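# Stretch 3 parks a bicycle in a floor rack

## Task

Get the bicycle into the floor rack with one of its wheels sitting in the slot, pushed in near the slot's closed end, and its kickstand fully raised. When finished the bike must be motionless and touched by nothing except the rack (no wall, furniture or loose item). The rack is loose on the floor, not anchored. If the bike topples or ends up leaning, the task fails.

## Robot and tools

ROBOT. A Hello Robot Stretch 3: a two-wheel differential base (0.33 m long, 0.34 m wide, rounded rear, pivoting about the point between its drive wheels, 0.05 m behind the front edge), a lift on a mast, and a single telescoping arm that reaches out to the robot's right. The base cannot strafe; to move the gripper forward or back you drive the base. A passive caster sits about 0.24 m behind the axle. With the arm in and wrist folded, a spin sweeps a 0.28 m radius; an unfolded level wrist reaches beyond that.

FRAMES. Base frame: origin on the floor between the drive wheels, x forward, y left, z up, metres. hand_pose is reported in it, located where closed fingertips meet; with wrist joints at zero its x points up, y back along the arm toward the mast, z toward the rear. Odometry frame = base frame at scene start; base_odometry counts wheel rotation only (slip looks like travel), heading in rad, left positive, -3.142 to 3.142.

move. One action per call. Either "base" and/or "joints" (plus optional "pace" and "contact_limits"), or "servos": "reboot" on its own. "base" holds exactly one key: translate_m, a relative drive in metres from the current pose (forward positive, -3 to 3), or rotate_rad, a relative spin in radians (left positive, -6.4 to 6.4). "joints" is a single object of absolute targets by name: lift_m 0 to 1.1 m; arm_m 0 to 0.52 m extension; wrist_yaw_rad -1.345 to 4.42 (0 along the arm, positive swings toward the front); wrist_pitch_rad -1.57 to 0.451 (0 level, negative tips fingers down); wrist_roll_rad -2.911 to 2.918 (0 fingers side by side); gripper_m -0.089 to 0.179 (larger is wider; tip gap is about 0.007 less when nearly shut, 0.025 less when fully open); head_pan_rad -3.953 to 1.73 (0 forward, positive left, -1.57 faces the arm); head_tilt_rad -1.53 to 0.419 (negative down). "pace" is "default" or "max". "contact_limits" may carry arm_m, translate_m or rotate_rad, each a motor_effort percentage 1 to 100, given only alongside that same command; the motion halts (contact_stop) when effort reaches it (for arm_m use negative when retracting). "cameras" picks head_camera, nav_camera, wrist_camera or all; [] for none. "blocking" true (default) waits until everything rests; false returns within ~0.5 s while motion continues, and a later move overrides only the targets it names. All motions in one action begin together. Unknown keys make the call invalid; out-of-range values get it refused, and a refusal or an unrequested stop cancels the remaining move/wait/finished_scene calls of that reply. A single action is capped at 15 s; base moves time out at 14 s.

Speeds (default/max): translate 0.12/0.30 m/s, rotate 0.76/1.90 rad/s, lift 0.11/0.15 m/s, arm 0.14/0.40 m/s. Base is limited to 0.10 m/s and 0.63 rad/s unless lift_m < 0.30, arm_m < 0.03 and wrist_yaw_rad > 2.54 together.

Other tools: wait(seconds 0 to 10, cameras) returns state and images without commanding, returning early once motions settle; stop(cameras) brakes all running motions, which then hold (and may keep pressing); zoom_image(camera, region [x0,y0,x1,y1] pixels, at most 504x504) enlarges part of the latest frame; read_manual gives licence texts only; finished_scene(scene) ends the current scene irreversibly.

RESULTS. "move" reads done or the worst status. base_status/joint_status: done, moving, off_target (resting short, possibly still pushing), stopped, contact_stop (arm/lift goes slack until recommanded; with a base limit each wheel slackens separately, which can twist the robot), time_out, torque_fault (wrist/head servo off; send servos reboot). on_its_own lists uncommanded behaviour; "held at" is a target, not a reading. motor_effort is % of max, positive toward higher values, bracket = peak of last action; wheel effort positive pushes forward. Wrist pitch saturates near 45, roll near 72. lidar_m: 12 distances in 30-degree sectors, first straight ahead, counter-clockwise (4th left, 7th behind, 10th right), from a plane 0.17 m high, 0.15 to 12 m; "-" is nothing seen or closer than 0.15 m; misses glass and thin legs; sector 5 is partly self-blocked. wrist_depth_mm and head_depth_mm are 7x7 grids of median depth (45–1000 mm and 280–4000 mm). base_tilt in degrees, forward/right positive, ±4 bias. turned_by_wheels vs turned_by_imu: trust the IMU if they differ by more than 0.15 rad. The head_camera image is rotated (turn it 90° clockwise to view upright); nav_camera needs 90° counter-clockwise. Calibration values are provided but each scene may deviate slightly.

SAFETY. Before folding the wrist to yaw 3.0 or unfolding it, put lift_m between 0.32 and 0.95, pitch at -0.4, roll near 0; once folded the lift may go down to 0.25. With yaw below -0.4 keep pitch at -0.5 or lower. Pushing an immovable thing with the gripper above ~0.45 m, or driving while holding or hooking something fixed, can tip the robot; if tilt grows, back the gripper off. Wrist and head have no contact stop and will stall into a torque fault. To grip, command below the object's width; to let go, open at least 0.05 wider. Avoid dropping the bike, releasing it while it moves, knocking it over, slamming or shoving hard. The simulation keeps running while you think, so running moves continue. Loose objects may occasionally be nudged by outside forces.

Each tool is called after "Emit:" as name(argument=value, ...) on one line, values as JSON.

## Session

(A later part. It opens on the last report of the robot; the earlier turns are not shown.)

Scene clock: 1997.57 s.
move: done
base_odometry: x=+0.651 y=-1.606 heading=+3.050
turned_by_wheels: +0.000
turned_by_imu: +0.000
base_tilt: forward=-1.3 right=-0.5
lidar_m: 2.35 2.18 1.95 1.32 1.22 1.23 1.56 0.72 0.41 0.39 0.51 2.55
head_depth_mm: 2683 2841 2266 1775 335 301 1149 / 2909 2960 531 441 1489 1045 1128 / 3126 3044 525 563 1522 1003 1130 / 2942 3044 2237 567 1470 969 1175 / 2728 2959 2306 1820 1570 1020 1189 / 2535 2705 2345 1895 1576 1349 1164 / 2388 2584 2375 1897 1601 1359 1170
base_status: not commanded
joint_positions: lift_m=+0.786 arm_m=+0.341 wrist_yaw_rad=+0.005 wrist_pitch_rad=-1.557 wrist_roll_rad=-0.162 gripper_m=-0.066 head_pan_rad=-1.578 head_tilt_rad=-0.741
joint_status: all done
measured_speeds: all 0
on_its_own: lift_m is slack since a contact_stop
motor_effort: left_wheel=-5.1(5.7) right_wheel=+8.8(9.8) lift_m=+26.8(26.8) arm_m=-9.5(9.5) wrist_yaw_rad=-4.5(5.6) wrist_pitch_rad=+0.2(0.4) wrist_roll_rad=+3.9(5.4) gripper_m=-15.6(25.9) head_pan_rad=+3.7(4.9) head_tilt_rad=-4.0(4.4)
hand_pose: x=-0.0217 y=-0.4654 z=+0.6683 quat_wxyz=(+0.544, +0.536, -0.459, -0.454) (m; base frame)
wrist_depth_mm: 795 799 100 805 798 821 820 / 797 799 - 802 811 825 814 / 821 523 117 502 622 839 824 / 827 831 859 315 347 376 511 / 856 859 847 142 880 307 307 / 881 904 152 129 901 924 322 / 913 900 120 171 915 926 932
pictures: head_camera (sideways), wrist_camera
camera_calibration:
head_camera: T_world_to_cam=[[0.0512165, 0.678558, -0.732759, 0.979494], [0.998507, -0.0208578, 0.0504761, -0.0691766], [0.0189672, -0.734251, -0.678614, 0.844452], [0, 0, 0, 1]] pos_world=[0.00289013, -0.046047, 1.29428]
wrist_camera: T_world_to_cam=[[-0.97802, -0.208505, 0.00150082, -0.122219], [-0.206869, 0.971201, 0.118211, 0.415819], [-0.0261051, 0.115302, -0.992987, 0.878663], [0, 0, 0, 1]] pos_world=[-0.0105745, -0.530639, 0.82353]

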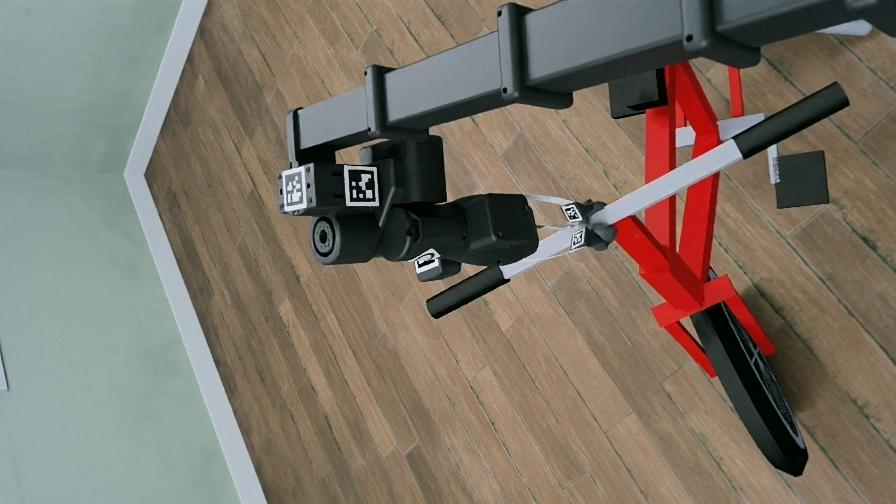

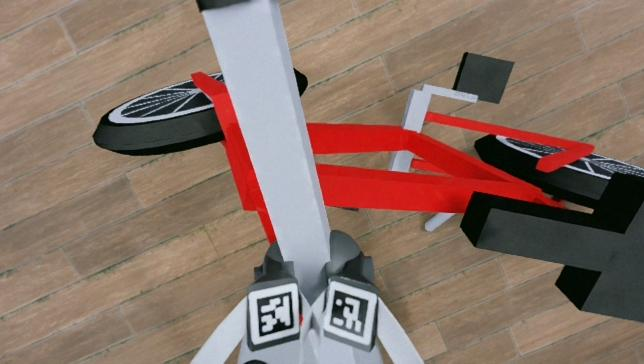

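Emit:
move(joints={"wrist_roll_rad": 0.0, "gripper_m": -0.07}, cameras=["wrist_camera"])

Emit:
move(joints={"wrist_roll_rad": 0.12, "gripper_m": -0.07}, cameras=["head_camera", "wrist_camera"])

Scene clock: 2000.93 s.
move: done
base_odometry: x=+0.651 y=-1.606 heading=+3.050
turned_by_wheels: +0.000
turned_by_imu: +0.000
base_tilt: forward=-1.4 right=-0.5
lidar_m: 2.35 2.18 1.96 1.32 1.22 1.23 1.56 0.76 0.41 0.39 0.52 2.56
head_depth_mm: 2688 2829 2267 1779 336 300 1141 / 2945 3020 532 441 1478 1089 1130 / 3092 2978 525 563 1543 866 1133 / 2893 3041 2245 568 1492 968 1178 / 2717 2937 2324 1880 1564 1001 1188 / 2519 2750 2330 1876 1579 1351 1182 / 2355 2588 2369 1891 1581 1358 1173
base_status: not commanded
joint_positions: lift_m=+0.786 arm_m=+0.341 wrist_yaw_rad=+0.006 wrist_pitch_rad=-1.557 wrist_roll_rad=-0.012 gripper_m=-0.069 head_pan_rad=-1.578 head_tilt_rad=-0.741
joint_status: all done
measured_speeds: all 0
on_its_own: lift_m is slack since a contact_stop
motor_effort: left_wheel=-4.1(5.3) right_wheel=+6.9(8.9) lift_m=+25.7(26.7) arm_m=-8.8(10.0) wrist_yaw_rad=-4.8(6.2) wrist_pitch_rad=+0.3(0.4) wrist_roll_rad=+3.6(6.0) gripper_m=-26.1(46.6) head_pan_rad=+3.9(4.4) head_tilt_rad=-4.1(4.6)
hand_pose: x=-0.0217 y=-0.4654 z=+0.6683 quat_wxyz=(+0.508, +0.501, -0.499, -0.492) (m; base frame)
wrist_depth_mm: 789 794 103 794 795 799 812 / 800 790 108 831 795 828 851 / 828 813 116 518 612 628 510 / 812 871 852 314 354 310 300 / 871 855 855 142 865 893 308 / 862 879 152 129 867 883 905 / 913 901 121 129 900 937 950
pictures: wrist_camera
camera_calibration:
wrist_camera: T_world_to_cam=[[-0.998141, -0.0609388, -0.000415082, -0.0527117], [-0.0605636, 0.991193, 0.117761, 0.428589], [-0.00676477, 0.117567, -0.993042, 0.88017], [0, 0, 0, 1]] pos_world=[-0.0207027, -0.531506, 0.823553]

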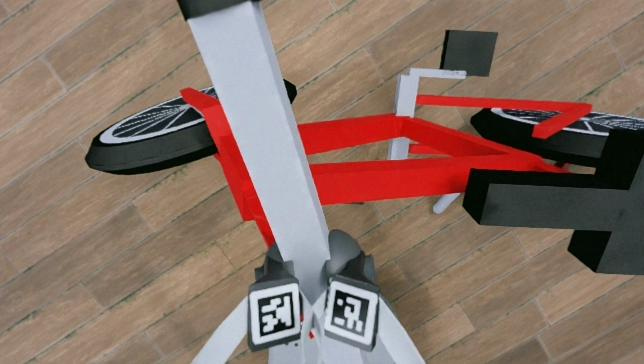

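Scene clock: 2001.60 s.
move: done
base_odometry: x=+0.651 y=-1.606 heading=+3.050
turned_by_wheels: +0.000
turned_by_imu: +0.000
base_tilt: forward=-1.3 right=-0.5
lidar_m: 2.36 2.18 1.96 1.32 1.22 1.24 1.56 0.76 0.41 0.40 0.52 2.55
head_depth_mm: 2689 2818 2259 1783 336 301 1146 / 2954 2994 533 440 1485 1084 1145 / 3097 3048 525 563 1548 867 1114 / 2922 3040 2232 561 1460 987 1180 / 2722 2922 2328 1883 1578 1013 1177 / 2529 2755 2381 1888 1580 1354 1183 / 2385 2600 2367 1887 1580 1362 1175
base_status: not commanded
joint_positions: lift_m=+0.786 arm_m=+0.341 wrist_yaw_rad=+0.006 wrist_pitch_rad=-1.557 wrist_roll_rad=+0.105 gripper_m=-0.066 head_pan_rad=-1.578 head_tilt_rad=-0.741
joint_status: all done
measured_speeds: all 0
on_its_own: lift_m is slack since a contact_stop
motor_effort: left_wheel=-4.2(4.7) right_wheel=+5.9(7.0) lift_m=+26.5(27.0) arm_m=-9.6(10.5) wrist_yaw_rad=-6.1(6.1) wrist_pitch_rad=+0.4(0.4) wrist_roll_rad=+4.5(7.2) gripper_m=-16.2(16.8) head_pan_rad=+4.2(4.5) head_tilt_rad=-4.6(4.8)
hand_pose: x=-0.0218 y=-0.4654 z=+0.6683 quat_wxyz=(+0.478, +0.471, -0.528, -0.521) (m; base frame)
wrist_depth_mm: 788 781 104 828 809 794 817 / 811 800 110 814 807 822 832 / 825 825 117 529 590 376 309 / 854 841 131 313 353 305 300 / 848 861 852 143 874 898 892 / 883 868 870 128 876 885 906 / 884 895 122 169 749 905 921
pictures: head_camera (sideways), wrist_camera
camera_calibration:
head_camera: T_world_to_cam=[[0.0512166, 0.678558, -0.732759, 0.979494], [0.998507, -0.020858, 0.0504761, -0.0691766], [0.0189671, -0.734251, -0.678614, 0.844452], [0, 0, 0, 1]] pos_world=[0.00289013, -0.046047, 1.29428]
wrist_camera: T_world_to_cam=[[-0.998393, 0.056627, -0.00196838, 0.00302887], [0.056003, 0.99148, 0.117608, 0.431354], [0.0086114, 0.117309, -0.993058, 0.880393], [0, 0, 0, 1]] pos_world=[-0.0287145, -0.531129, 0.823557]

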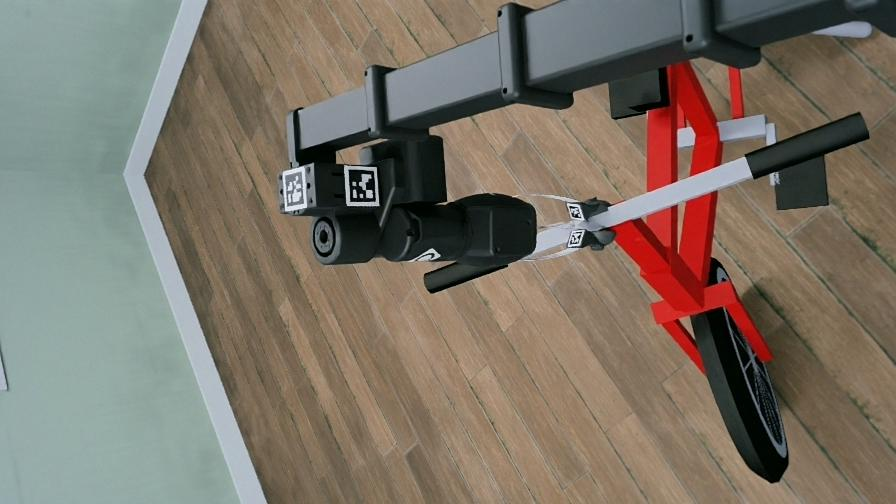

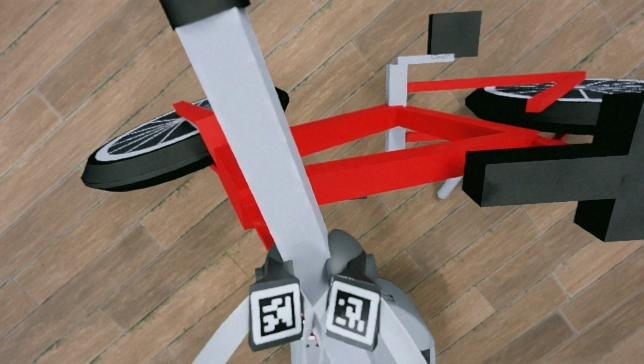

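Emit:
move(joints={"wrist_roll_rad": 0.24, "gripper_m": -0.07}, cameras=["wrist_camera"])

Emit:
move(joints={"wrist_roll_rad": 0.36, "gripper_m": -0.07}, cameras=["head_camera", "wrist_camera"])

Scene clock: 2009.27 s.
move: done
base_odometry: x=+0.651 y=-1.606 heading=+3.050
turned_by_wheels: +0.000
turned_by_imu: +0.000
base_tilt: forward=-1.3 right=-0.5
lidar_m: 2.36 2.18 1.96 1.32 1.22 1.23 1.55 0.76 0.41 0.40 0.53 2.56
head_depth_mm: 2690 2846 2246 1795 336 300 1131 / 2940 2961 533 440 1492 1085 1167 / 3131 3011 525 582 1544 872 1065 / 2918 3020 2230 564 1485 990 1173 / 2724 2900 2315 1870 1570 1030 1174 / 2522 2776 2324 1894 1579 1352 1178 / 2369 2591 2378 1901 1580 1357 1190
base_status: not commanded
joint_positions: lift_m=+0.786 arm_m=+0.341 wrist_yaw_rad=+0.007 wrist_pitch_rad=-1.557 wrist_roll_rad=+0.225 gripper_m=-0.069 head_pan_rad=-1.578 head_tilt_rad=-0.741
joint_status: all done
measured_speeds: all 0
on_its_own: lift_m is slack since a contact_stop
motor_effort: left_wheel=-2.6(4.3) right_wheel=+3.0(5.9) lift_m=+25.7(26.9) arm_m=-8.5(9.5) wrist_yaw_rad=-6.9(6.9) wrist_pitch_rad=+0.1(0.4) wrist_roll_rad=+4.9(7.5) gripper_m=-25.3(47.1) head_pan_rad=+3.8(4.6) head_tilt_rad=-4.2(4.7)
hand_pose: x=-0.0218 y=-0.4654 z=+0.6683 quat_wxyz=(+0.446, +0.440, -0.555, -0.548) (m; base frame)
wrist_depth_mm: 783 784 107 781 582 803 798 / 795 822 114 820 822 606 290 / 817 842 120 541 361 308 292 / 810 592 130 319 840 321 314 / 848 854 875 146 877 872 895 / 872 898 881 130 837 897 886 / 900 891 121 169 721 947 928
pictures: wrist_camera
camera_calibration:
wrist_camera: T_world_to_cam=[[-0.984805, 0.173627, -0.00355539, 0.0588048], [0.17201, 0.978045, 0.117646, 0.427598], [0.0239039, 0.115247, -0.993049, 0.879759], [0, 0, 0, 1]] pos_world=[-0.0366698, -0.52981, 0.823547]

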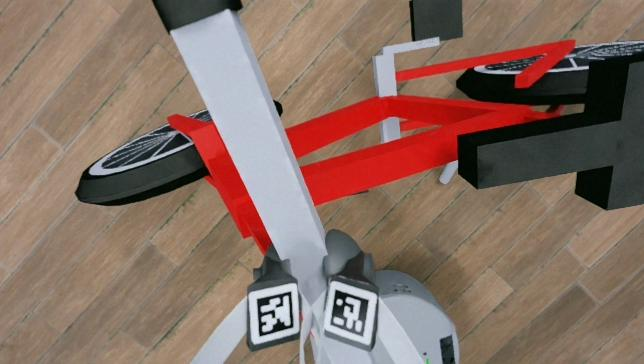

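Scene clock: 2010.00 s.
move: done
base_odometry: x=+0.651 y=-1.606 heading=+3.050
turned_by_wheels: +0.000
turned_by_imu: +0.000
base_tilt: forward=-1.3 right=-0.5
lidar_m: 2.35 2.18 1.96 1.32 1.22 1.24 1.55 0.76 0.41 0.40 0.54 2.56
head_depth_mm: 2692 2845 2260 1783 336 301 1126 / 2935 3014 533 441 1493 1085 1168 / 3134 3005 524 582 1553 1022 1059 / 2936 3045 2237 562 1457 989 1179 / 2728 2903 2320 1877 1571 1046 1176 / 2556 2790 2336 1892 1574 1168 1182 / 2356 2601 2374 1910 1578 1365 1198
base_status: not commanded
joint_positions: lift_m=+0.786 arm_m=+0.341 wrist_yaw_rad=+0.007 wrist_pitch_rad=-1.557 wrist_roll_rad=+0.342 gripper_m=-0.066 head_pan_rad=-1.578 head_tilt_rad=-0.741
joint_status: all done
measured_speeds: all 0
on_its_own: lift_m is slack since a contact_stop
motor_effort: left_wheel=-0.8(2.7) right_wheel=+0.0(2.9) lift_m=+26.2(26.6) arm_m=-8.1(9.2) wrist_yaw_rad=-6.6(8.3) wrist_pitch_rad=+0.1(0.4) wrist_roll_rad=+5.8(9.3) gripper_m=-16.5(25.9) head_pan_rad=+3.8(4.4) head_tilt_rad=-4.4(4.7)
hand_pose: x=-0.0218 y=-0.4654 z=+0.6683 quat_wxyz=(+0.413, +0.407, -0.580, -0.573) (m; base frame)
wrist_depth_mm: 784 804 110 786 790 792 296 / 816 819 117 827 836 376 289 / 845 819 122 518 343 294 301 / 866 494 135 318 854 850 847 / 852 856 876 147 856 865 884 / 903 878 140 129 728 937 904 / 906 887 121 129 745 907 967
pictures: head_camera (sideways), wrist_camera
camera_calibration:
head_camera: T_world_to_cam=[[0.0512166, 0.678558, -0.732759, 0.979494], [0.998507, -0.020858, 0.0504761, -0.0691766], [0.0189671, -0.734251, -0.678614, 0.844452], [0, 0, 0, 1]] pos_world=[0.00289013, -0.046047, 1.29428]
wrist_camera: T_world_to_cam=[[-0.957734, 0.287609, -0.00513509, 0.113489], [0.285031, 0.951252, 0.117801, 0.417501], [0.0387655, 0.111359, -0.993024, 0.878254], [0, 0, 0, 1]] pos_world=[-0.0443545, -0.527591, 0.823528]

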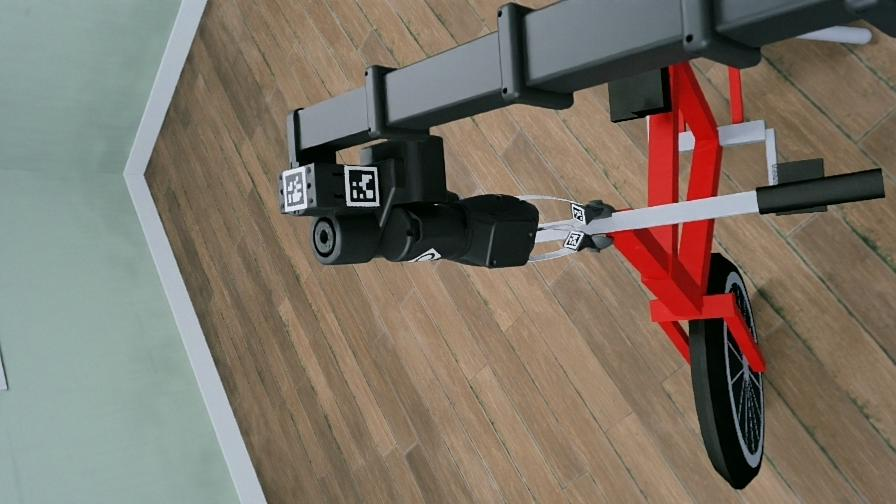

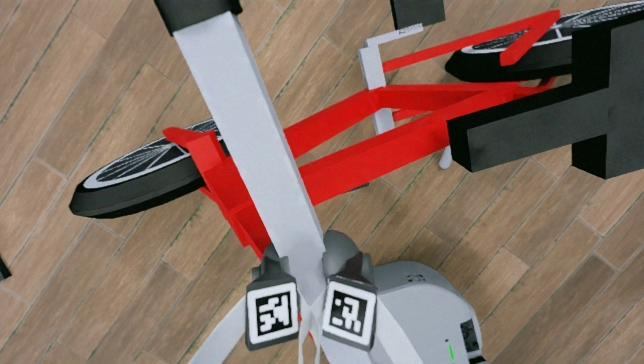

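Emit:
move(base={"rotate_rad": 0.07}, joints={"gripper_m": -0.07, "wrist_roll_rad": 0.38}, cameras=["head_camera", "wrist_camera"])

Scene clock: 2017.50 s.
move: done
base_odometry: x=+0.651 y=-1.606 heading=+3.120
turned_by_wheels: +0.070
turned_by_imu: +0.068
base_tilt: forward=-1.3 right=-0.5
lidar_m: 2.30 2.18 1.80 1.29 1.23 1.25 1.65 0.67 0.40 0.40 0.56 2.58
head_depth_mm: 2818 2953 2264 1768 335 300 1147 / 3093 3015 531 440 1486 1073 1165 / 3003 3044 524 581 1519 1260 1067 / 2809 2974 2224 559 1462 958 1156 / 2620 2852 2321 1866 1554 1004 1176 / 2443 2714 2338 1875 1575 1149 1188 / 2302 2530 2369 1892 1579 1338 1188
base_status: done
joint_positions: lift_m=+0.786 arm_m=+0.341 wrist_yaw_rad=+0.003 wrist_pitch_rad=-1.557 wrist_roll_rad=+0.368 gripper_m=-0.067 head_pan_rad=-1.578 head_tilt_rad=-0.741
joint_status: all done
measured_speeds: all 0
on_its_own: lift_m is slack since a contact_stop
motor_effort: left_wheel=-2.7(12.2) right_wheel=+5.1(18.0) lift_m=+25.9(27.0) arm_m=-8.0(8.4) wrist_yaw_rad=-3.5(7.6) wrist_pitch_rad=+0.3(0.4) wrist_roll_rad=+4.0(6.6) gripper_m=-15.9(48.0) head_pan_rad=+3.8(4.6) head_tilt_rad=-4.2(4.7)
hand_pose: x=-0.0217 y=-0.4653 z=+0.6683 quat_wxyz=(+0.404, +0.398, -0.586, -0.579) (m; base frame)
wrist_depth_mm: 803 788 112 795 782 801 808 / 808 807 - 839 821 509 291 / 824 813 411 522 348 297 297 / 834 511 376 314 861 861 859 / 844 852 875 146 879 877 912 / 892 857 886 130 742 886 920 / 904 891 120 128 717 912 934
pictures: head_camera (sideways), wrist_camera
camera_calibration:
head_camera: T_world_to_cam=[[0.0512165, 0.678558, -0.732759, 0.979494], [0.998507, -0.0208578, 0.0504761, -0.0691766], [0.0189672, -0.73425, -0.678614, 0.844452], [0, 0, 0, 1]] pos_world=[0.00289013, -0.046047, 1.29428]
wrist_camera: T_world_to_cam=[[-0.948894, 0.31555, -0.00537969, 0.126901], [0.312742, 0.942462, 0.118141, 0.413691], [0.0423496, 0.110421, -0.992982, 0.877862], [0, 0, 0, 1]] pos_world=[-0.04614, -0.526866, 0.82351]

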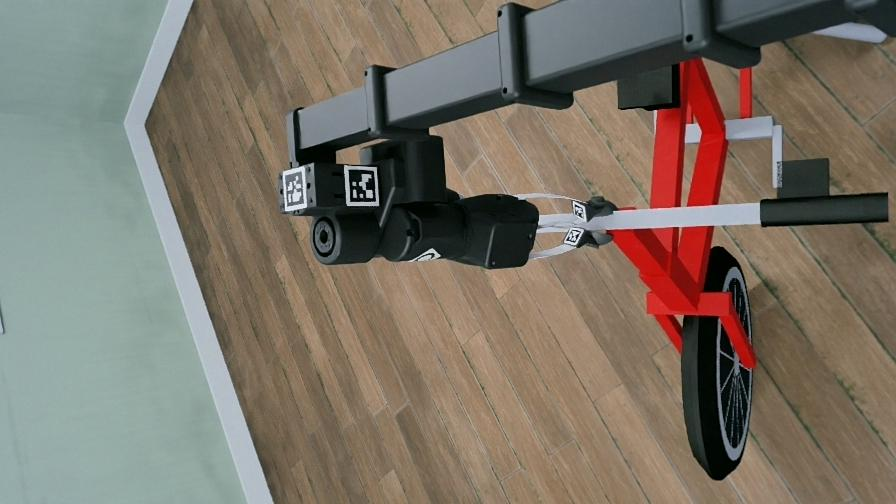

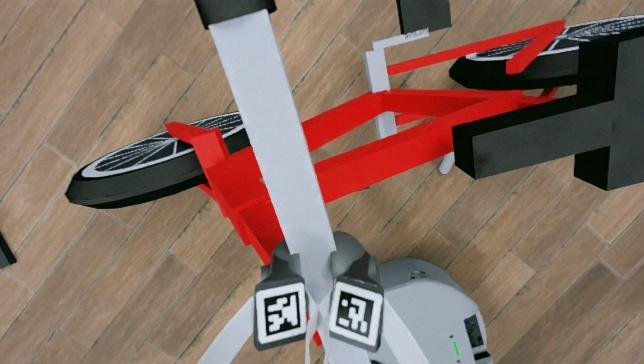

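Emit:
move(joints={"arm_m": 0.381, "gripper_m": -0.07}, cameras=["head_camera", "wrist_camera"])

Scene clock: 2021.57 s.
move: done
base_odometry: x=+0.651 y=-1.606 heading=+3.120
turned_by_wheels: +0.000
turned_by_imu: +0.000
base_tilt: forward=-1.3 right=-0.5
lidar_m: 2.30 2.18 1.81 1.29 1.23 1.25 1.65 0.72 0.50 0.40 0.57 2.59
head_depth_mm: 2830 2940 2255 1735 330 296 1146 / 3087 2998 499 422 1479 1088 1170 / 2988 3017 550 1755 1553 1264 1131 / 2799 2950 559 600 798 907 1136 / 2595 2813 2350 1876 1564 1031 1182 / 2447 2712 2346 1874 1566 1109 1181 / 2286 2535 2355 1895 1581 1309 1193
base_status: not commanded
joint_positions: lift_m=+0.791 arm_m=+0.381 wrist_yaw_rad=+0.003 wrist_pitch_rad=-1.557 wrist_roll_rad=+0.368 gripper_m=-0.066 head_pan_rad=-1.578 head_tilt_rad=-0.741
joint_status: all done
measured_speeds: all 0
on_its_own: lift_m is slack since a contact_stop (your +0.784 is given up)
motor_effort: left_wheel=-1.6(2.3) right_wheel=+1.0(1.0) lift_m=+25.9(26.6) arm_m=+20.8(31.2) wrist_yaw_rad=-2.1(4.2) wrist_pitch_rad=+0.3(0.6) wrist_roll_rad=+3.5(4.4) gripper_m=-14.8(45.3) head_pan_rad=+3.6(4.3) head_tilt_rad=-4.2(4.8)
hand_pose: x=-0.0217 y=-0.5053 z=+0.6729 quat_wxyz=(+0.404, +0.398, -0.586, -0.579) (m; base frame)
wrist_depth_mm: 823 796 117 793 792 798 801 / 805 802 123 836 841 605 285 / 830 848 131 546 372 298 291 / 844 560 403 318 866 318 313 / 843 892 855 146 867 898 879 / 915 868 155 129 815 892 885 / 930 914 121 128 729 927 953
pictures: head_camera (sideways), wrist_camera
camera_calibration:
head_camera: T_world_to_cam=[[0.0512167, 0.678558, -0.732759, 0.979494], [0.998507, -0.0208581, 0.0504761, -0.0691766], [0.0189671, -0.734251, -0.678614, 0.844452], [0, 0, 0, 1]] pos_world=[0.00289012, -0.046047, 1.29428]
wrist_camera: T_world_to_cam=[[-0.948849, 0.315685, -0.00532501, 0.139565], [0.312874, 0.942397, 0.118309, 0.450669], [0.0423665, 0.110591, -0.992963, 0.886864], [0, 0, 0, 1]] pos_world=[-0.0461493, -0.566847, 0.828048]

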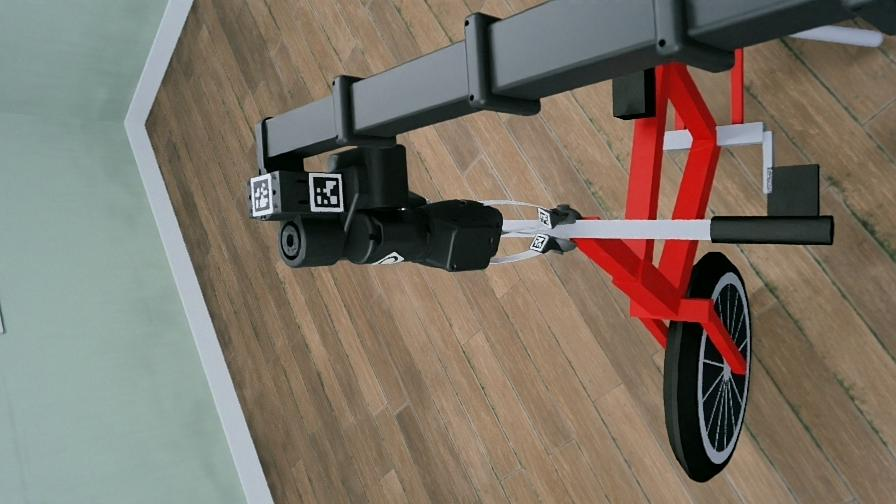

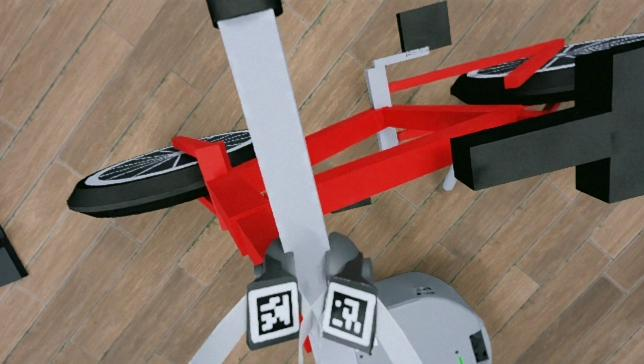

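Emit:
move(joints={"wrist_roll_rad": 0.22, "gripper_m": -0.07}, cameras=[])

Emit:
move(joints={"arm_m": 0.416, "gripper_m": -0.07}, cameras=["head_camera", "wrist_camera"])

Scene clock: 2024.97 s.
move: done
base_odometry: x=+0.651 y=-1.606 heading=+3.120
turned_by_wheels: +0.000
turned_by_imu: +0.000
base_tilt: forward=-1.3 right=-0.5
lidar_m: 2.30 2.18 1.80 1.29 1.22 1.25 1.65 0.72 0.50 0.40 0.57 2.59
head_depth_mm: 2837 2940 2271 1732 330 297 1144 / 3067 3025 497 421 1479 1093 1174 / 2981 3040 550 1746 1550 1250 1130 / 2771 2928 560 606 798 995 1157 / 2587 2812 2355 1883 1567 1039 1181 / 2428 2694 2339 1870 1584 1092 1186 / 2317 2500 2370 1888 1583 1303 1189
base_status: not commanded
joint_positions: lift_m=+0.791 arm_m=+0.381 wrist_yaw_rad=+0.003 wrist_pitch_rad=-1.557 wrist_roll_rad=+0.220 gripper_m=-0.069 head_pan_rad=-1.578 head_tilt_rad=-0.741
joint_status: all done
measured_speeds: all 0
on_its_own: lift_m is slack since a contact_stop (your +0.784 is given up)
motor_effort: left_wheel=-1.6(2.2) right_wheel=+0.9(1.0) lift_m=+26.3(26.6) arm_m=+17.9(18.9) wrist_yaw_rad=-2.7(4.8) wrist_pitch_rad=+0.2(0.4) wrist_roll_rad=-0.3(2.3) gripper_m=-24.7(47.1) head_pan_rad=+3.9(4.3) head_tilt_rad=-4.6(5.0)
hand_pose: x=-0.0217 y=-0.5053 z=+0.6732 quat_wxyz=(+0.446, +0.440, -0.555, -0.548) (m; base frame)
wrist_depth_mm: 796 796 120 818 842 817 808 / 798 830 823 821 835 835 816 / 830 808 429 523 826 394 297 / 846 875 384 138 349 299 297 / 858 873 853 145 899 882 861 / 892 902 152 129 894 931 919 / 917 892 121 129 739 898 914
pictures: none
No camera images: "cameras" was empty.

Scene clock: 2026.27 s.
move: done
base_odometry: x=+0.651 y=-1.606 heading=+3.120
turned_by_wheels: +0.000
turned_by_imu: +0.000
base_tilt: forward=-1.4 right=-0.5
lidar_m: 2.29 2.17 1.80 1.29 1.23 1.25 1.65 0.74 0.58 0.56 0.58 2.59
head_depth_mm: 2818 2903 2265 426 328 292 1147 / 3121 3025 483 415 903 1182 1164 / 2964 3027 574 1802 1546 1283 1153 / 2781 2925 579 682 782 990 1176 / 2583 2842 2323 1861 1565 1070 1188 / 2434 2684 2355 1877 1576 1134 1186 / 2271 2540 2361 1900 1590 1309 1186
base_status: not commanded
joint_positions: lift_m=+0.795 arm_m=+0.416 wrist_yaw_rad=+0.003 wrist_pitch_rad=-1.557 wrist_roll_rad=+0.219 gripper_m=-0.066 head_pan_rad=-1.578 head_tilt_rad=-0.741
joint_status: all done
measured_speeds: all 0
on_its_own: lift_m is slack since a contact_stop (your +0.784 is given up)
motor_effort: left_wheel=-1.7(2.5) right_wheel=+0.8(1.1) lift_m=+25.7(26.4) arm_m=+18.7(26.3) wrist_yaw_rad=-2.4(4.4) wrist_pitch_rad=+0.1(0.6) wrist_roll_rad=+0.1(0.4) gripper_m=-14.2(24.4) head_pan_rad=+3.5(4.5) head_tilt_rad=-3.7(4.8)
hand_pose: x=-0.0217 y=-0.5404 z=+0.6771 quat_wxyz=(+0.446, +0.440, -0.554, -0.547) (m; base frame)
wrist_depth_mm: 802 799 804 820 800 822 815 / 848 823 816 814 814 839 835 / 832 819 833 558 855 547 310 / 824 520 421 141 351 298 301 / 875 884 871 146 878 867 321 / 891 885 152 130 889 887 925 / 904 915 122 128 759 952 942
pictures: head_camera (sideways), wrist_camera
camera_calibration:
head_camera: T_world_to_cam=[[0.0512166, 0.678558, -0.732759, 0.979494], [0.998507, -0.020858, 0.0504761, -0.0691766], [0.0189671, -0.734251, -0.678614, 0.844452], [0, 0, 0, 1]] pos_world=[0.00289013, -0.046047, 1.29428]
wrist_camera: T_world_to_cam=[[-0.985081, 0.172057, -0.00348437, 0.0710264], [0.170459, 0.978315, 0.117661, 0.500015], [0.0236532, 0.115312, -0.993048, 0.897125], [0, 0, 0, 1]] pos_world=[-0.0364851, -0.604842, 0.832303]

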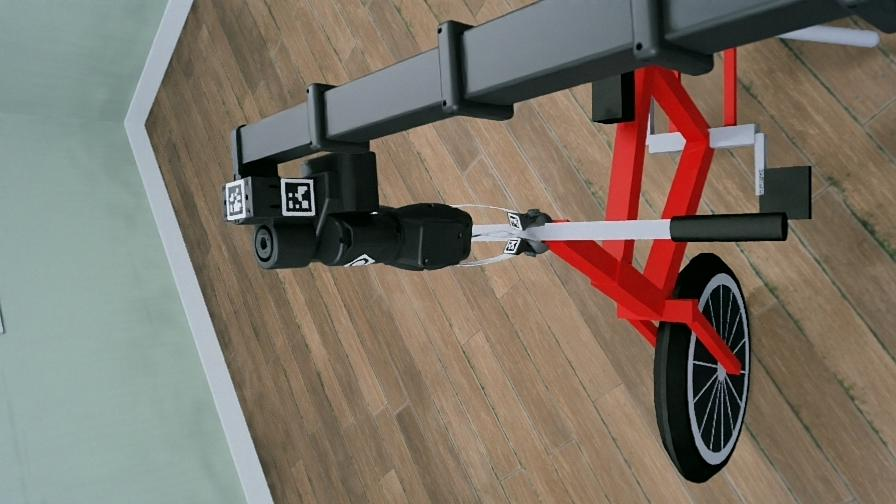

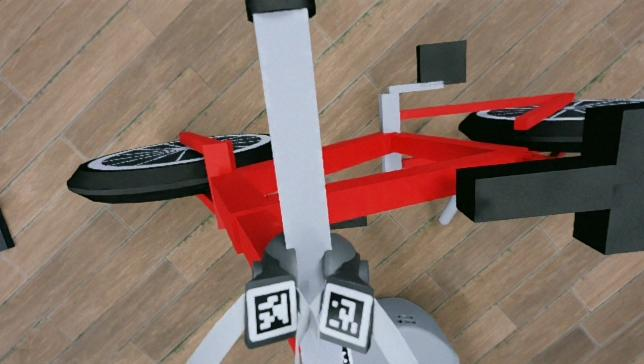

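Emit:
move(joints={"arm_m": 0.436, "gripper_m": -0.07, "wrist_roll_rad": 0.15}, cameras=["head_camera", "wrist_camera", "nav_camera"])

Scene clock: 2038.63 s.
move: done
base_odometry: x=+0.651 y=-1.606 heading=+3.120
turned_by_wheels: +0.000
turned_by_imu: +0.000
base_tilt: forward=-1.3 right=-0.5
lidar_m: 2.30 2.18 1.81 1.29 1.23 1.25 1.65 0.74 0.58 0.56 0.59 2.59
head_depth_mm: 2837 2937 2272 411 328 292 1136 / 3066 2984 484 416 920 1152 1169 / 2971 2961 591 1817 1557 1279 1150 / 2788 2979 596 755 814 998 1177 / 2610 2829 2359 1863 1563 1088 1185 / 2433 2740 2341 1885 1578 1083 1182 / 2315 2504 2363 1886 1579 1305 1192
base_status: not commanded
joint_positions: lift_m=+0.797 arm_m=+0.436 wrist_yaw_rad=+0.003 wrist_pitch_rad=-1.557 wrist_roll_rad=+0.151 gripper_m=-0.066 head_pan_rad=-1.578 head_tilt_rad=-0.741
joint_status: all done
measured_speeds: all 0
on_its_own: lift_m is slack since a contact_stop (your +0.784 is given up)
motor_effort: left_wheel=-2.0(2.2) right_wheel=+0.9(1.0) lift_m=+25.8(26.6) arm_m=+17.8(24.6) wrist_yaw_rad=-3.2(4.7) wrist_pitch_rad=+0.0(0.4) wrist_roll_rad=-0.4(1.3) gripper_m=-14.0(47.3) head_pan_rad=+4.2(4.5) head_tilt_rad=-4.8(4.8)
hand_pose: x=-0.0217 y=-0.5605 z=+0.6788 quat_wxyz=(+0.465, +0.458, -0.539, -0.532) (m; base frame)
wrist_depth_mm: 784 800 814 127 824 827 808 / 809 799 837 832 829 834 849 / 815 837 845 136 852 841 697 / 861 518 392 317 360 330 300 / 859 856 444 148 883 306 306 / 901 920 126 129 890 899 945 / 903 913 121 126 833 932 942
pictures: head_camera (sideways), nav_camera (sideways), wrist_camera
camera_calibration:
head_camera: T_world_to_cam=[[0.0512167, 0.678558, -0.732759, 0.979494], [0.998507, -0.0208581, 0.0504761, -0.0691766], [0.0189671, -0.73425, -0.678614, 0.844452], [0, 0, 0, 1]] pos_world=[0.00289012, -0.046047, 1.29428]
nav_camera: T_world_to_cam=[[-0.000719639, -0.678496, 0.734604, -0.912312], [-0.998767, -0.0359746, -0.0342053, 0.103177], [0.0496352, -0.733723, -0.677634, 0.837678], [0, 0, 0, 1]] pos_world=[0.0608149, -0.000664239, 1.24136]
wrist_camera: T_world_to_cam=[[-0.9945, 0.104702, -0.00260107, 0.0359335], [0.103674, 0.987657, 0.117414, 0.523384], [0.0148624, 0.116498, -0.99308, 0.901633], [0, 0, 0, 1]] pos_world=[-0.0319262, -0.625725, 0.834035]

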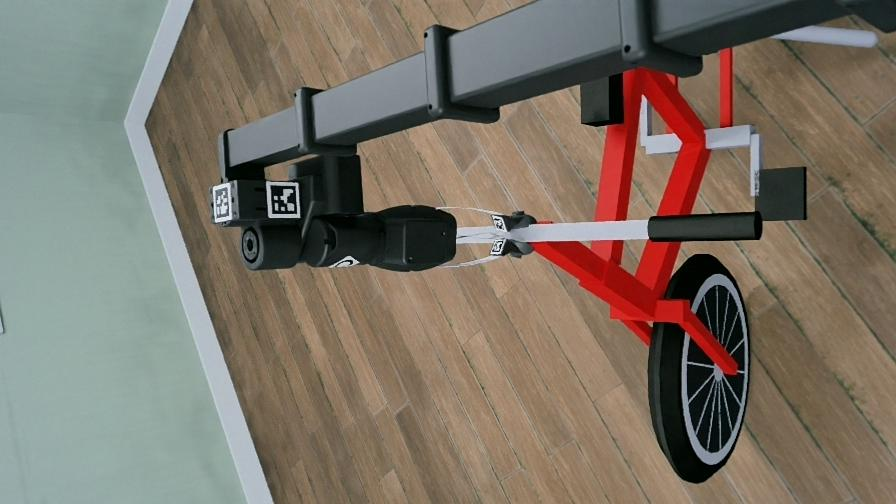

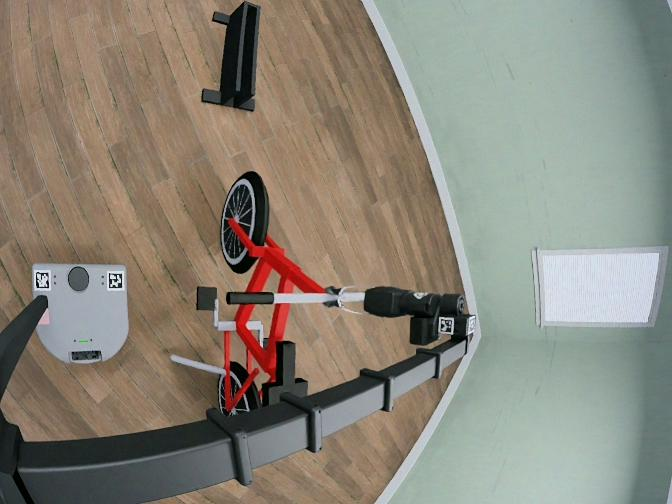

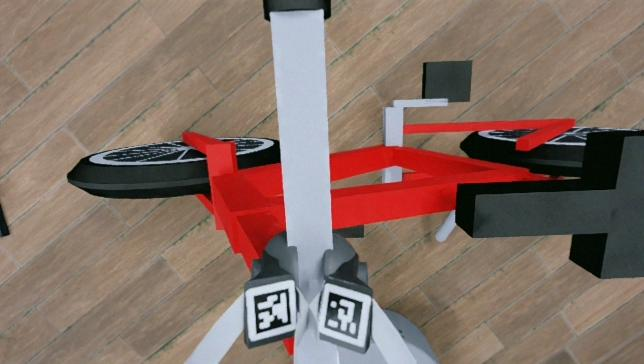

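Emit:
move(joints={"arm_m": 0.451, "gripper_m": -0.07, "wrist_roll_rad": 0.12}, cameras=["head_camera"])

Emit:
wait(seconds=1, cameras=["head_camera", "wrist_camera"])

Scene clock: 2049.87 s.
move: done
base_odometry: x=+0.651 y=-1.606 heading=+3.120
turned_by_wheels: +0.000
turned_by_imu: +0.000
base_tilt: forward=-1.4 right=-0.5
lidar_m: 2.30 2.18 1.80 1.28 1.22 1.25 1.65 0.75 0.58 0.57 0.59 2.59
head_depth_mm: 2855 2943 2265 410 326 298 1141 / 3132 2968 485 411 919 1151 1178 / 2960 3021 603 1803 1553 1273 1153 / 2744 2935 613 778 837 1075 1182 / 2576 2873 2353 1861 1568 1081 1184 / 2441 2680 2386 1893 1581 1096 1184 / 2273 2551 2371 1891 1579 1304 1184
base_status: not commanded
joint_positions: lift_m=+0.798 arm_m=+0.451 wrist_yaw_rad=+0.003 wrist_pitch_rad=-1.556 wrist_roll_rad=+0.123 gripper_m=-0.066 head_pan_rad=-1.578 head_tilt_rad=-0.741
joint_status: all done
measured_speeds: all 0
on_its_own: lift_m is slack since a contact_stop (your +0.784 is given up)
motor_effort: left_wheel=-1.9(2.4) right_wheel=+0.8(1.0) lift_m=+26.1(26.7) arm_m=+17.0(22.1) wrist_yaw_rad=-2.0(4.4) wrist_pitch_rad=+0.0(0.3) wrist_roll_rad=-1.0(1.9) gripper_m=-14.4(43.8) head_pan_rad=+3.9(4.6) head_tilt_rad=-4.1(4.7)
hand_pose: x=-0.0217 y=-0.5755 z=+0.6797 quat_wxyz=(+0.473, +0.466, -0.532, -0.526) (m; base frame)
wrist_depth_mm: 794 827 778 130 836 831 827 / 781 812 817 821 833 833 864 / 857 834 838 827 828 853 848 / 861 540 395 320 364 331 302 / 869 872 304 147 891 307 304 / 878 900 126 130 899 922 897 / 925 913 121 126 932 937 930
pictures: head_camera (sideways)
camera_calibration:
head_camera: T_world_to_cam=[[0.0512168, 0.678558, -0.732759, 0.979494], [0.998507, -0.0208582, 0.0504761, -0.0691766], [0.018967, -0.734251, -0.678614, 0.844452], [0, 0, 0, 1]] pos_world=[0.00289012, -0.046047, 1.29428]

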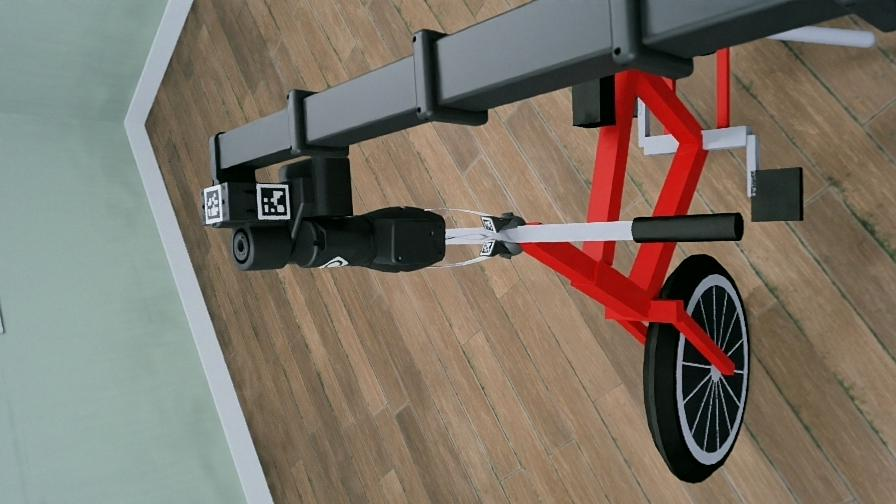

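Scene clock: 2050.87 s.
base_odometry: x=+0.651 y=-1.606 heading=+3.120
turned_by_wheels: +0.000
turned_by_imu: +0.000
base_tilt: forward=-1.4 right=-0.5
lidar_m: 2.29 2.18 1.80 1.29 1.22 1.25 1.65 0.75 0.58 0.57 0.59 2.58
head_depth_mm: 2840 2918 2259 410 326 298 1143 / 3097 2981 484 411 917 1154 1162 / 2991 3041 602 1806 1553 1279 1151 / 2755 2900 611 778 833 1071 1172 / 2589 2778 2345 1891 1569 1082 1176 / 2445 2707 2336 1901 1577 1097 1182 / 2307 2555 2354 1899 1587 1294 1188
base_status: not commanded
joint_positions: lift_m=+0.798 arm_m=+0.451 wrist_yaw_rad=+0.003 wrist_pitch_rad=-1.556 wrist_roll_rad=+0.123 gripper_m=-0.066 head_pan_rad=-1.578 head_tilt_rad=-0.741
joint_status: all done
measured_speeds: all 0
on_its_own: lift_m is slack since a contact_stop (your +0.784 is given up)
motor_effort: left_wheel=-1.6(2.4) right_wheel=+0.8(1.0) lift_m=+25.9(26.7) arm_m=+18.1(22.1) wrist_yaw_rad=-2.8(4.4) wrist_pitch_rad=+0.0(0.3) wrist_roll_rad=-0.8(1.9) gripper_m=-13.8(43.8) head_pan_rad=+3.7(4.6) head_tilt_rad=-4.5(4.7)
hand_pose: x=-0.0217 y=-0.5755 z=+0.6797 quat_wxyz=(+0.473, +0.466, -0.532, -0.526) (m; base frame)
wrist_depth_mm: 795 793 805 129 815 799 829 / 824 805 837 825 830 837 837 / 831 819 830 831 836 860 856 / 860 539 393 320 359 329 303 / 879 888 304 148 883 302 305 / 897 884 127 129 906 896 917 / 921 905 122 126 907 928 948
wait: 1.00 s; at rest by 0.27 s
pictures: head_camera (sideways), wrist_camera
camera_calibration:
head_camera: T_world_to_cam=[[0.0512165, 0.678558, -0.732759, 0.979494], [0.998507, -0.0208578, 0.0504761, -0.0691766], [0.0189672, -0.73425, -0.678614, 0.844452], [0, 0, 0, 1]] pos_world=[0.00289013, -0.046047, 1.29428]
wrist_camera: T_world_to_cam=[[-0.997087, 0.0762425, -0.00222794, 0.0208281], [0.0754566, 0.990234, 0.117227, 0.539132], [0.0111439, 0.116717, -0.993103, 0.904385], [0, 0, 0, 1]] pos_world=[-0.029992, -0.641013, 0.834993]

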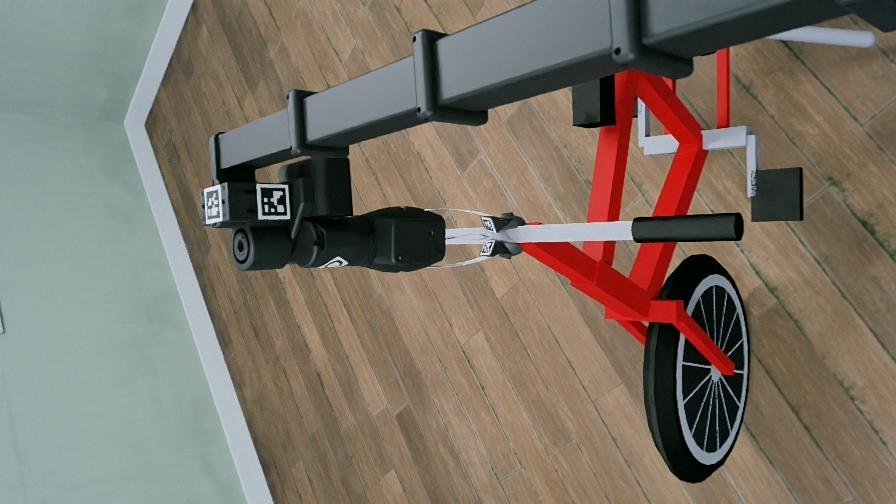

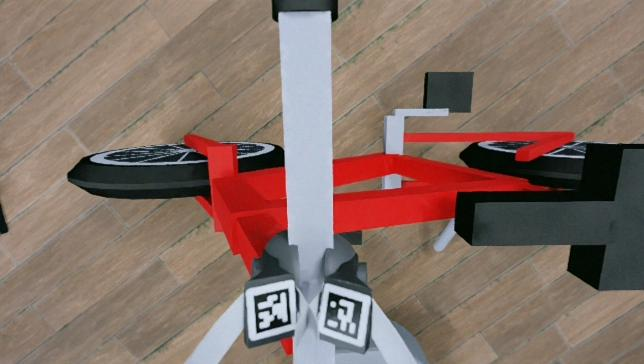

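Emit:
move(joints={"head_pan_rad": -1.0, "head_tilt_rad": -0.72}, cameras=["head_camera", "nav_camera"])

Scene clock: 2064.80 s.
move: done
base_odometry: x=+0.651 y=-1.606 heading=+3.120
turned_by_wheels: +0.000
turned_by_imu: +0.000
base_tilt: forward=-1.3 right=-0.5
lidar_m: 2.30 2.18 1.80 1.29 1.22 1.25 1.65 0.75 0.57 0.57 0.59 2.59
head_depth_mm: 2272 2568 2310 1871 1567 947 990 / 2250 2553 2353 1882 1558 1029 1169 / 2246 2537 2369 1899 1574 1189 1177 / 2247 2537 2357 1920 1592 1331 1183 / 2229 2523 2383 1901 1586 1361 1181 / 2209 2508 2402 1917 1533 1353 1193 / 2204 2440 2427 1928 1496 1373 1197
base_status: not commanded
joint_positions: lift_m=+0.798 arm_m=+0.451 wrist_yaw_rad=+0.003 wrist_pitch_rad=-1.556 wrist_roll_rad=+0.123 gripper_m=-0.066 head_pan_rad=-1.008 head_tilt_rad=-0.725
joint_status: all done
measured_speeds: all 0
on_its_own: lift_m is slack since a contact_stop (your +0.784 is given up)
motor_effort: left_wheel=-2.1(2.4) right_wheel=+0.9(1.1) lift_m=+25.9(26.9) arm_m=+17.8(18.7) wrist_yaw_rad=-2.6(3.8) wrist_pitch_rad=+0.2(0.3) wrist_roll_rad=-1.3(1.3) gripper_m=-13.4(14.5) head_pan_rad=+3.9(5.4) head_tilt_rad=+2.1(3.0)
hand_pose: x=-0.0217 y=-0.5755 z=+0.6797 quat_wxyz=(+0.473, +0.466, -0.532, -0.526) (m; base frame)
wrist_depth_mm: 794 796 812 129 833 815 818 / 815 831 823 816 827 809 851 / 815 828 859 854 845 857 857 / 856 526 394 320 363 334 299 / 897 878 300 148 908 304 306 / 876 887 127 129 901 911 940 / 881 935 121 126 923 947 919
pictures: head_camera (sideways), nav_camera (sideways)
camera_calibration:
head_camera: T_world_to_cam=[[-0.316515, 0.589037, -0.743541, 0.99579], [0.851669, 0.521623, 0.0506896, -0.0685599], [0.417706, -0.617207, -0.666766, 0.82661], [0, 0, 0, 1]] pos_world=[0.0282922, -0.0406057, 1.29504]
nav_camera: T_world_to_cam=[[0.358989, -0.561726, 0.745379, -0.92855], [-0.82138, -0.569396, -0.0335104, 0.101191], [0.443239, -0.60021, -0.665798, 0.819883], [0, 0, 0, 1]] pos_world=[0.0530512, 0.0281286, 1.24139]

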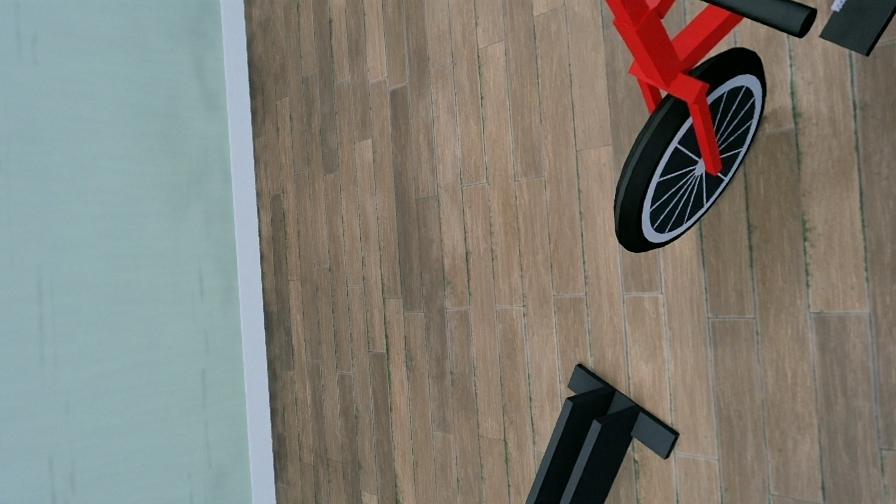

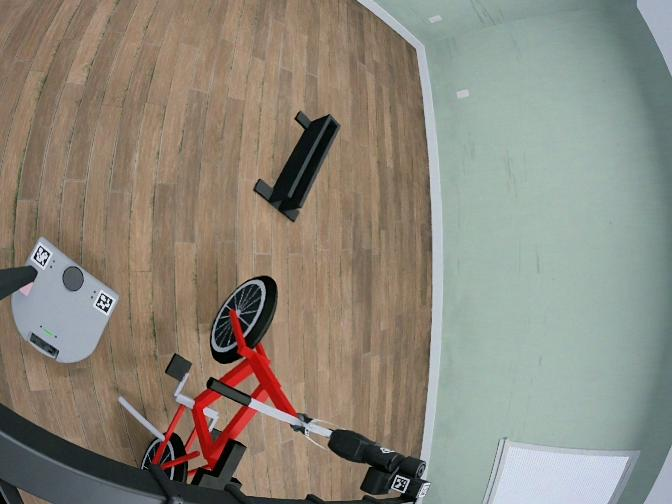

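Emit:
move(base={"translate_m": 0.05}, joints={"wrist_roll_rad": 0.03, "gripper_m": -0.07, "lift_m": 0.798}, contact_limits={"translate_m": 30}, cameras=["head_camera", "wrist_camera"])

Scene clock: 2077.77 s.
move: done
base_odometry: x=+0.601 y=-1.605 heading=+3.120
turned_by_wheels: +0.000
turned_by_imu: +0.000
base_tilt: forward=-1.3 right=-0.5
lidar_m: 2.25 2.14 1.84 1.31 1.25 1.28 1.69 0.75 0.58 0.57 0.59 2.56
head_depth_mm: 2253 2538 2307 1869 1569 951 1129 / 2223 2501 2335 1862 1566 1040 1175 / 2242 2524 2356 1882 1576 1152 1182 / 2213 2506 2374 1902 1577 1331 1187 / 2191 2466 2371 1919 1598 1349 1193 / 2198 2467 2394 1904 1493 1359 1192 / 2174 2463 2406 1941 1488 1368 1195
base_status: done
joint_positions: lift_m=+0.798 arm_m=+0.451 wrist_yaw_rad=+0.002 wrist_pitch_rad=-1.556 wrist_roll_rad=+0.034 gripper_m=-0.066 head_pan_rad=-1.008 head_tilt_rad=-0.724
joint_status: all done
measured_speeds: all 0
motor_effort: left_wheel=-0.4(3.9) right_wheel=+3.9(11.9) lift_m=+17.1(30.3) arm_m=+17.0(18.7) wrist_yaw_rad=-1.8(3.6) wrist_pitch_rad=+0.2(0.3) wrist_roll_rad=-1.3(2.4) gripper_m=-14.4(43.4) head_pan_rad=+4.2(4.4) head_tilt_rad=+2.0(2.7)
contact_limits: translate_m 30 (maximum 100)
hand_pose: x=-0.0217 y=-0.5755 z=+0.6802 quat_wxyz=(+0.495, +0.488, -0.511, -0.505) (m; base frame)
wrist_depth_mm: 827 780 805 127 838 826 816 / 795 828 858 132 831 829 837 / 843 850 826 137 859 850 862 / 847 874 411 143 599 476 320 / 859 887 296 147 894 306 309 / 865 880 126 130 901 913 318 / 914 911 120 126 933 945 933
pictures: head_camera (sideways), wrist_camera
camera_calibration:
head_camera: T_world_to_cam=[[-0.316492, 0.58882, -0.743723, 0.996026], [0.851586, 0.521759, 0.0506931, -0.0685639], [0.417893, -0.6173, -0.666563, 0.826345], [0, 0, 0, 1]] pos_world=[0.0282991, -0.040604, 1.29505]
wrist_camera: T_world_to_cam=[[-0.999937, -0.0111378, -0.00101384, -0.0303099], [-0.0111798, 0.993044, 0.117215, 0.538853], [-0.000298721, 0.117219, -0.993106, 0.90488], [0, 0, 0, 1]] pos_world=[-0.0240134, -0.641511, 0.835449]

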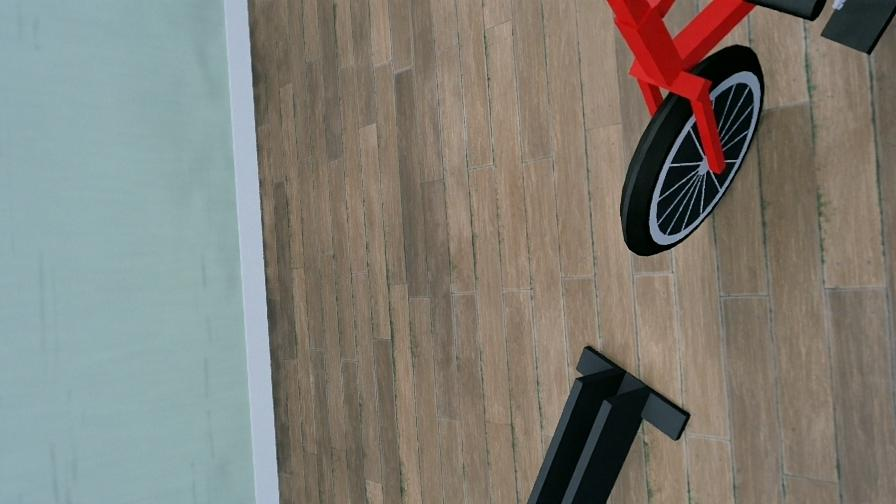

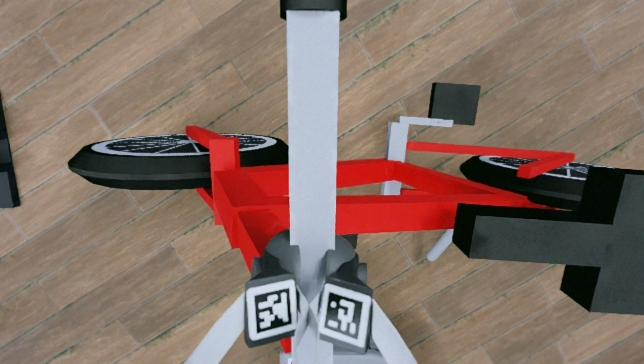

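Emit:
move(base={"translate_m": 0.06}, joints={"wrist_roll_rad": -0.07, "gripper_m": -0.07, "lift_m": 0.798}, contact_limits={"translate_m": 30}, cameras=["head_camera", "wrist_camera"])

Scene clock: 2084.13 s.
move: done
base_odometry: x=+0.541 y=-1.604 heading=+3.120
turned_by_wheels: +0.000
turned_by_imu: +0.001
base_tilt: forward=-1.3 right=-0.5
lidar_m: 2.20 2.09 1.89 1.35 1.29 1.31 1.73 0.76 0.58 0.58 0.59 2.53
head_depth_mm: 2220 2522 2345 1863 1554 950 1170 / 2204 2493 2359 1882 1570 1039 1176 / 2186 2523 2357 1887 1583 1113 1181 / 2176 2454 2371 1901 1576 1297 1186 / 2173 2434 2368 1907 1587 1356 1192 / 2156 2427 2424 1923 1487 1371 1199 / 2139 2403 2421 1920 1498 1369 1197
base_status: done
joint_positions: lift_m=+0.798 arm_m=+0.451 wrist_yaw_rad=+0.001 wrist_pitch_rad=-1.556 wrist_roll_rad=-0.066 gripper_m=-0.066 head_pan_rad=-1.008 head_tilt_rad=-0.724
joint_status: all done
measured_speeds: all 0
motor_effort: left_wheel=-1.1(3.7) right_wheel=+4.6(12.1) lift_m=+11.1(15.2) arm_m=+14.8(15.7) wrist_yaw_rad=-1.5(2.6) wrist_pitch_rad=+0.1(0.4) wrist_roll_rad=-1.3(3.4) gripper_m=-14.4(47.3) head_pan_rad=+3.7(4.7) head_tilt_rad=+1.6(2.6)
contact_limits: translate_m 30 (maximum 100)
hand_pose: x=-0.0217 y=-0.5756 z=+0.6801 quat_wxyz=(+0.520, +0.513, -0.486, -0.480) (m; base frame)
wrist_depth_mm: 806 804 827 124 819 828 796 / 805 822 852 816 829 854 848 / 816 847 822 843 831 861 873 / 874 852 399 355 640 647 869 / 870 873 898 147 363 316 307 / 885 906 125 130 928 942 312 / 907 907 121 126 925 914 921
pictures: head_camera (sideways), wrist_camera
camera_calibration:
head_camera: T_world_to_cam=[[-0.3165, 0.588813, -0.743725, 0.99603], [0.851577, 0.521772, 0.0506932, -0.068564], [0.417904, -0.617295, -0.66656, 0.826341], [0, 0, 0, 1]] pos_world=[0.0282997, -0.0406037, 1.29505]
wrist_camera: T_world_to_cam=[[-0.993844, -0.11079, 0.000345415, -0.0884454], [-0.109983, 0.986978, 0.117379, 0.533131], [-0.0133453, 0.116619, -0.993087, 0.904206], [0, 0, 0, 1]] pos_world=[-0.0171985, -0.641435, 0.835407]

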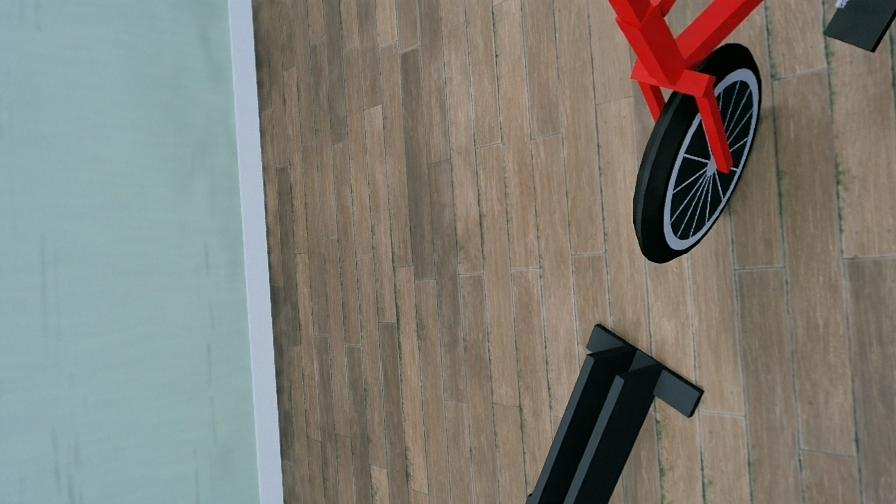

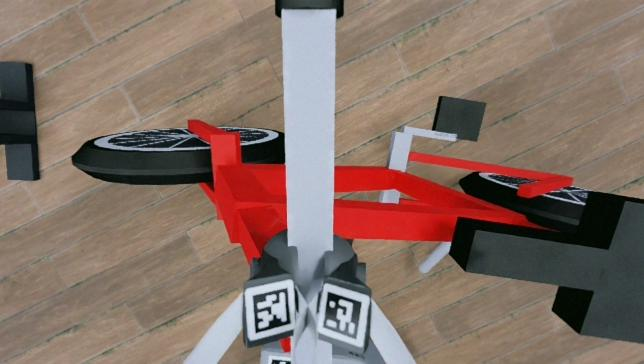

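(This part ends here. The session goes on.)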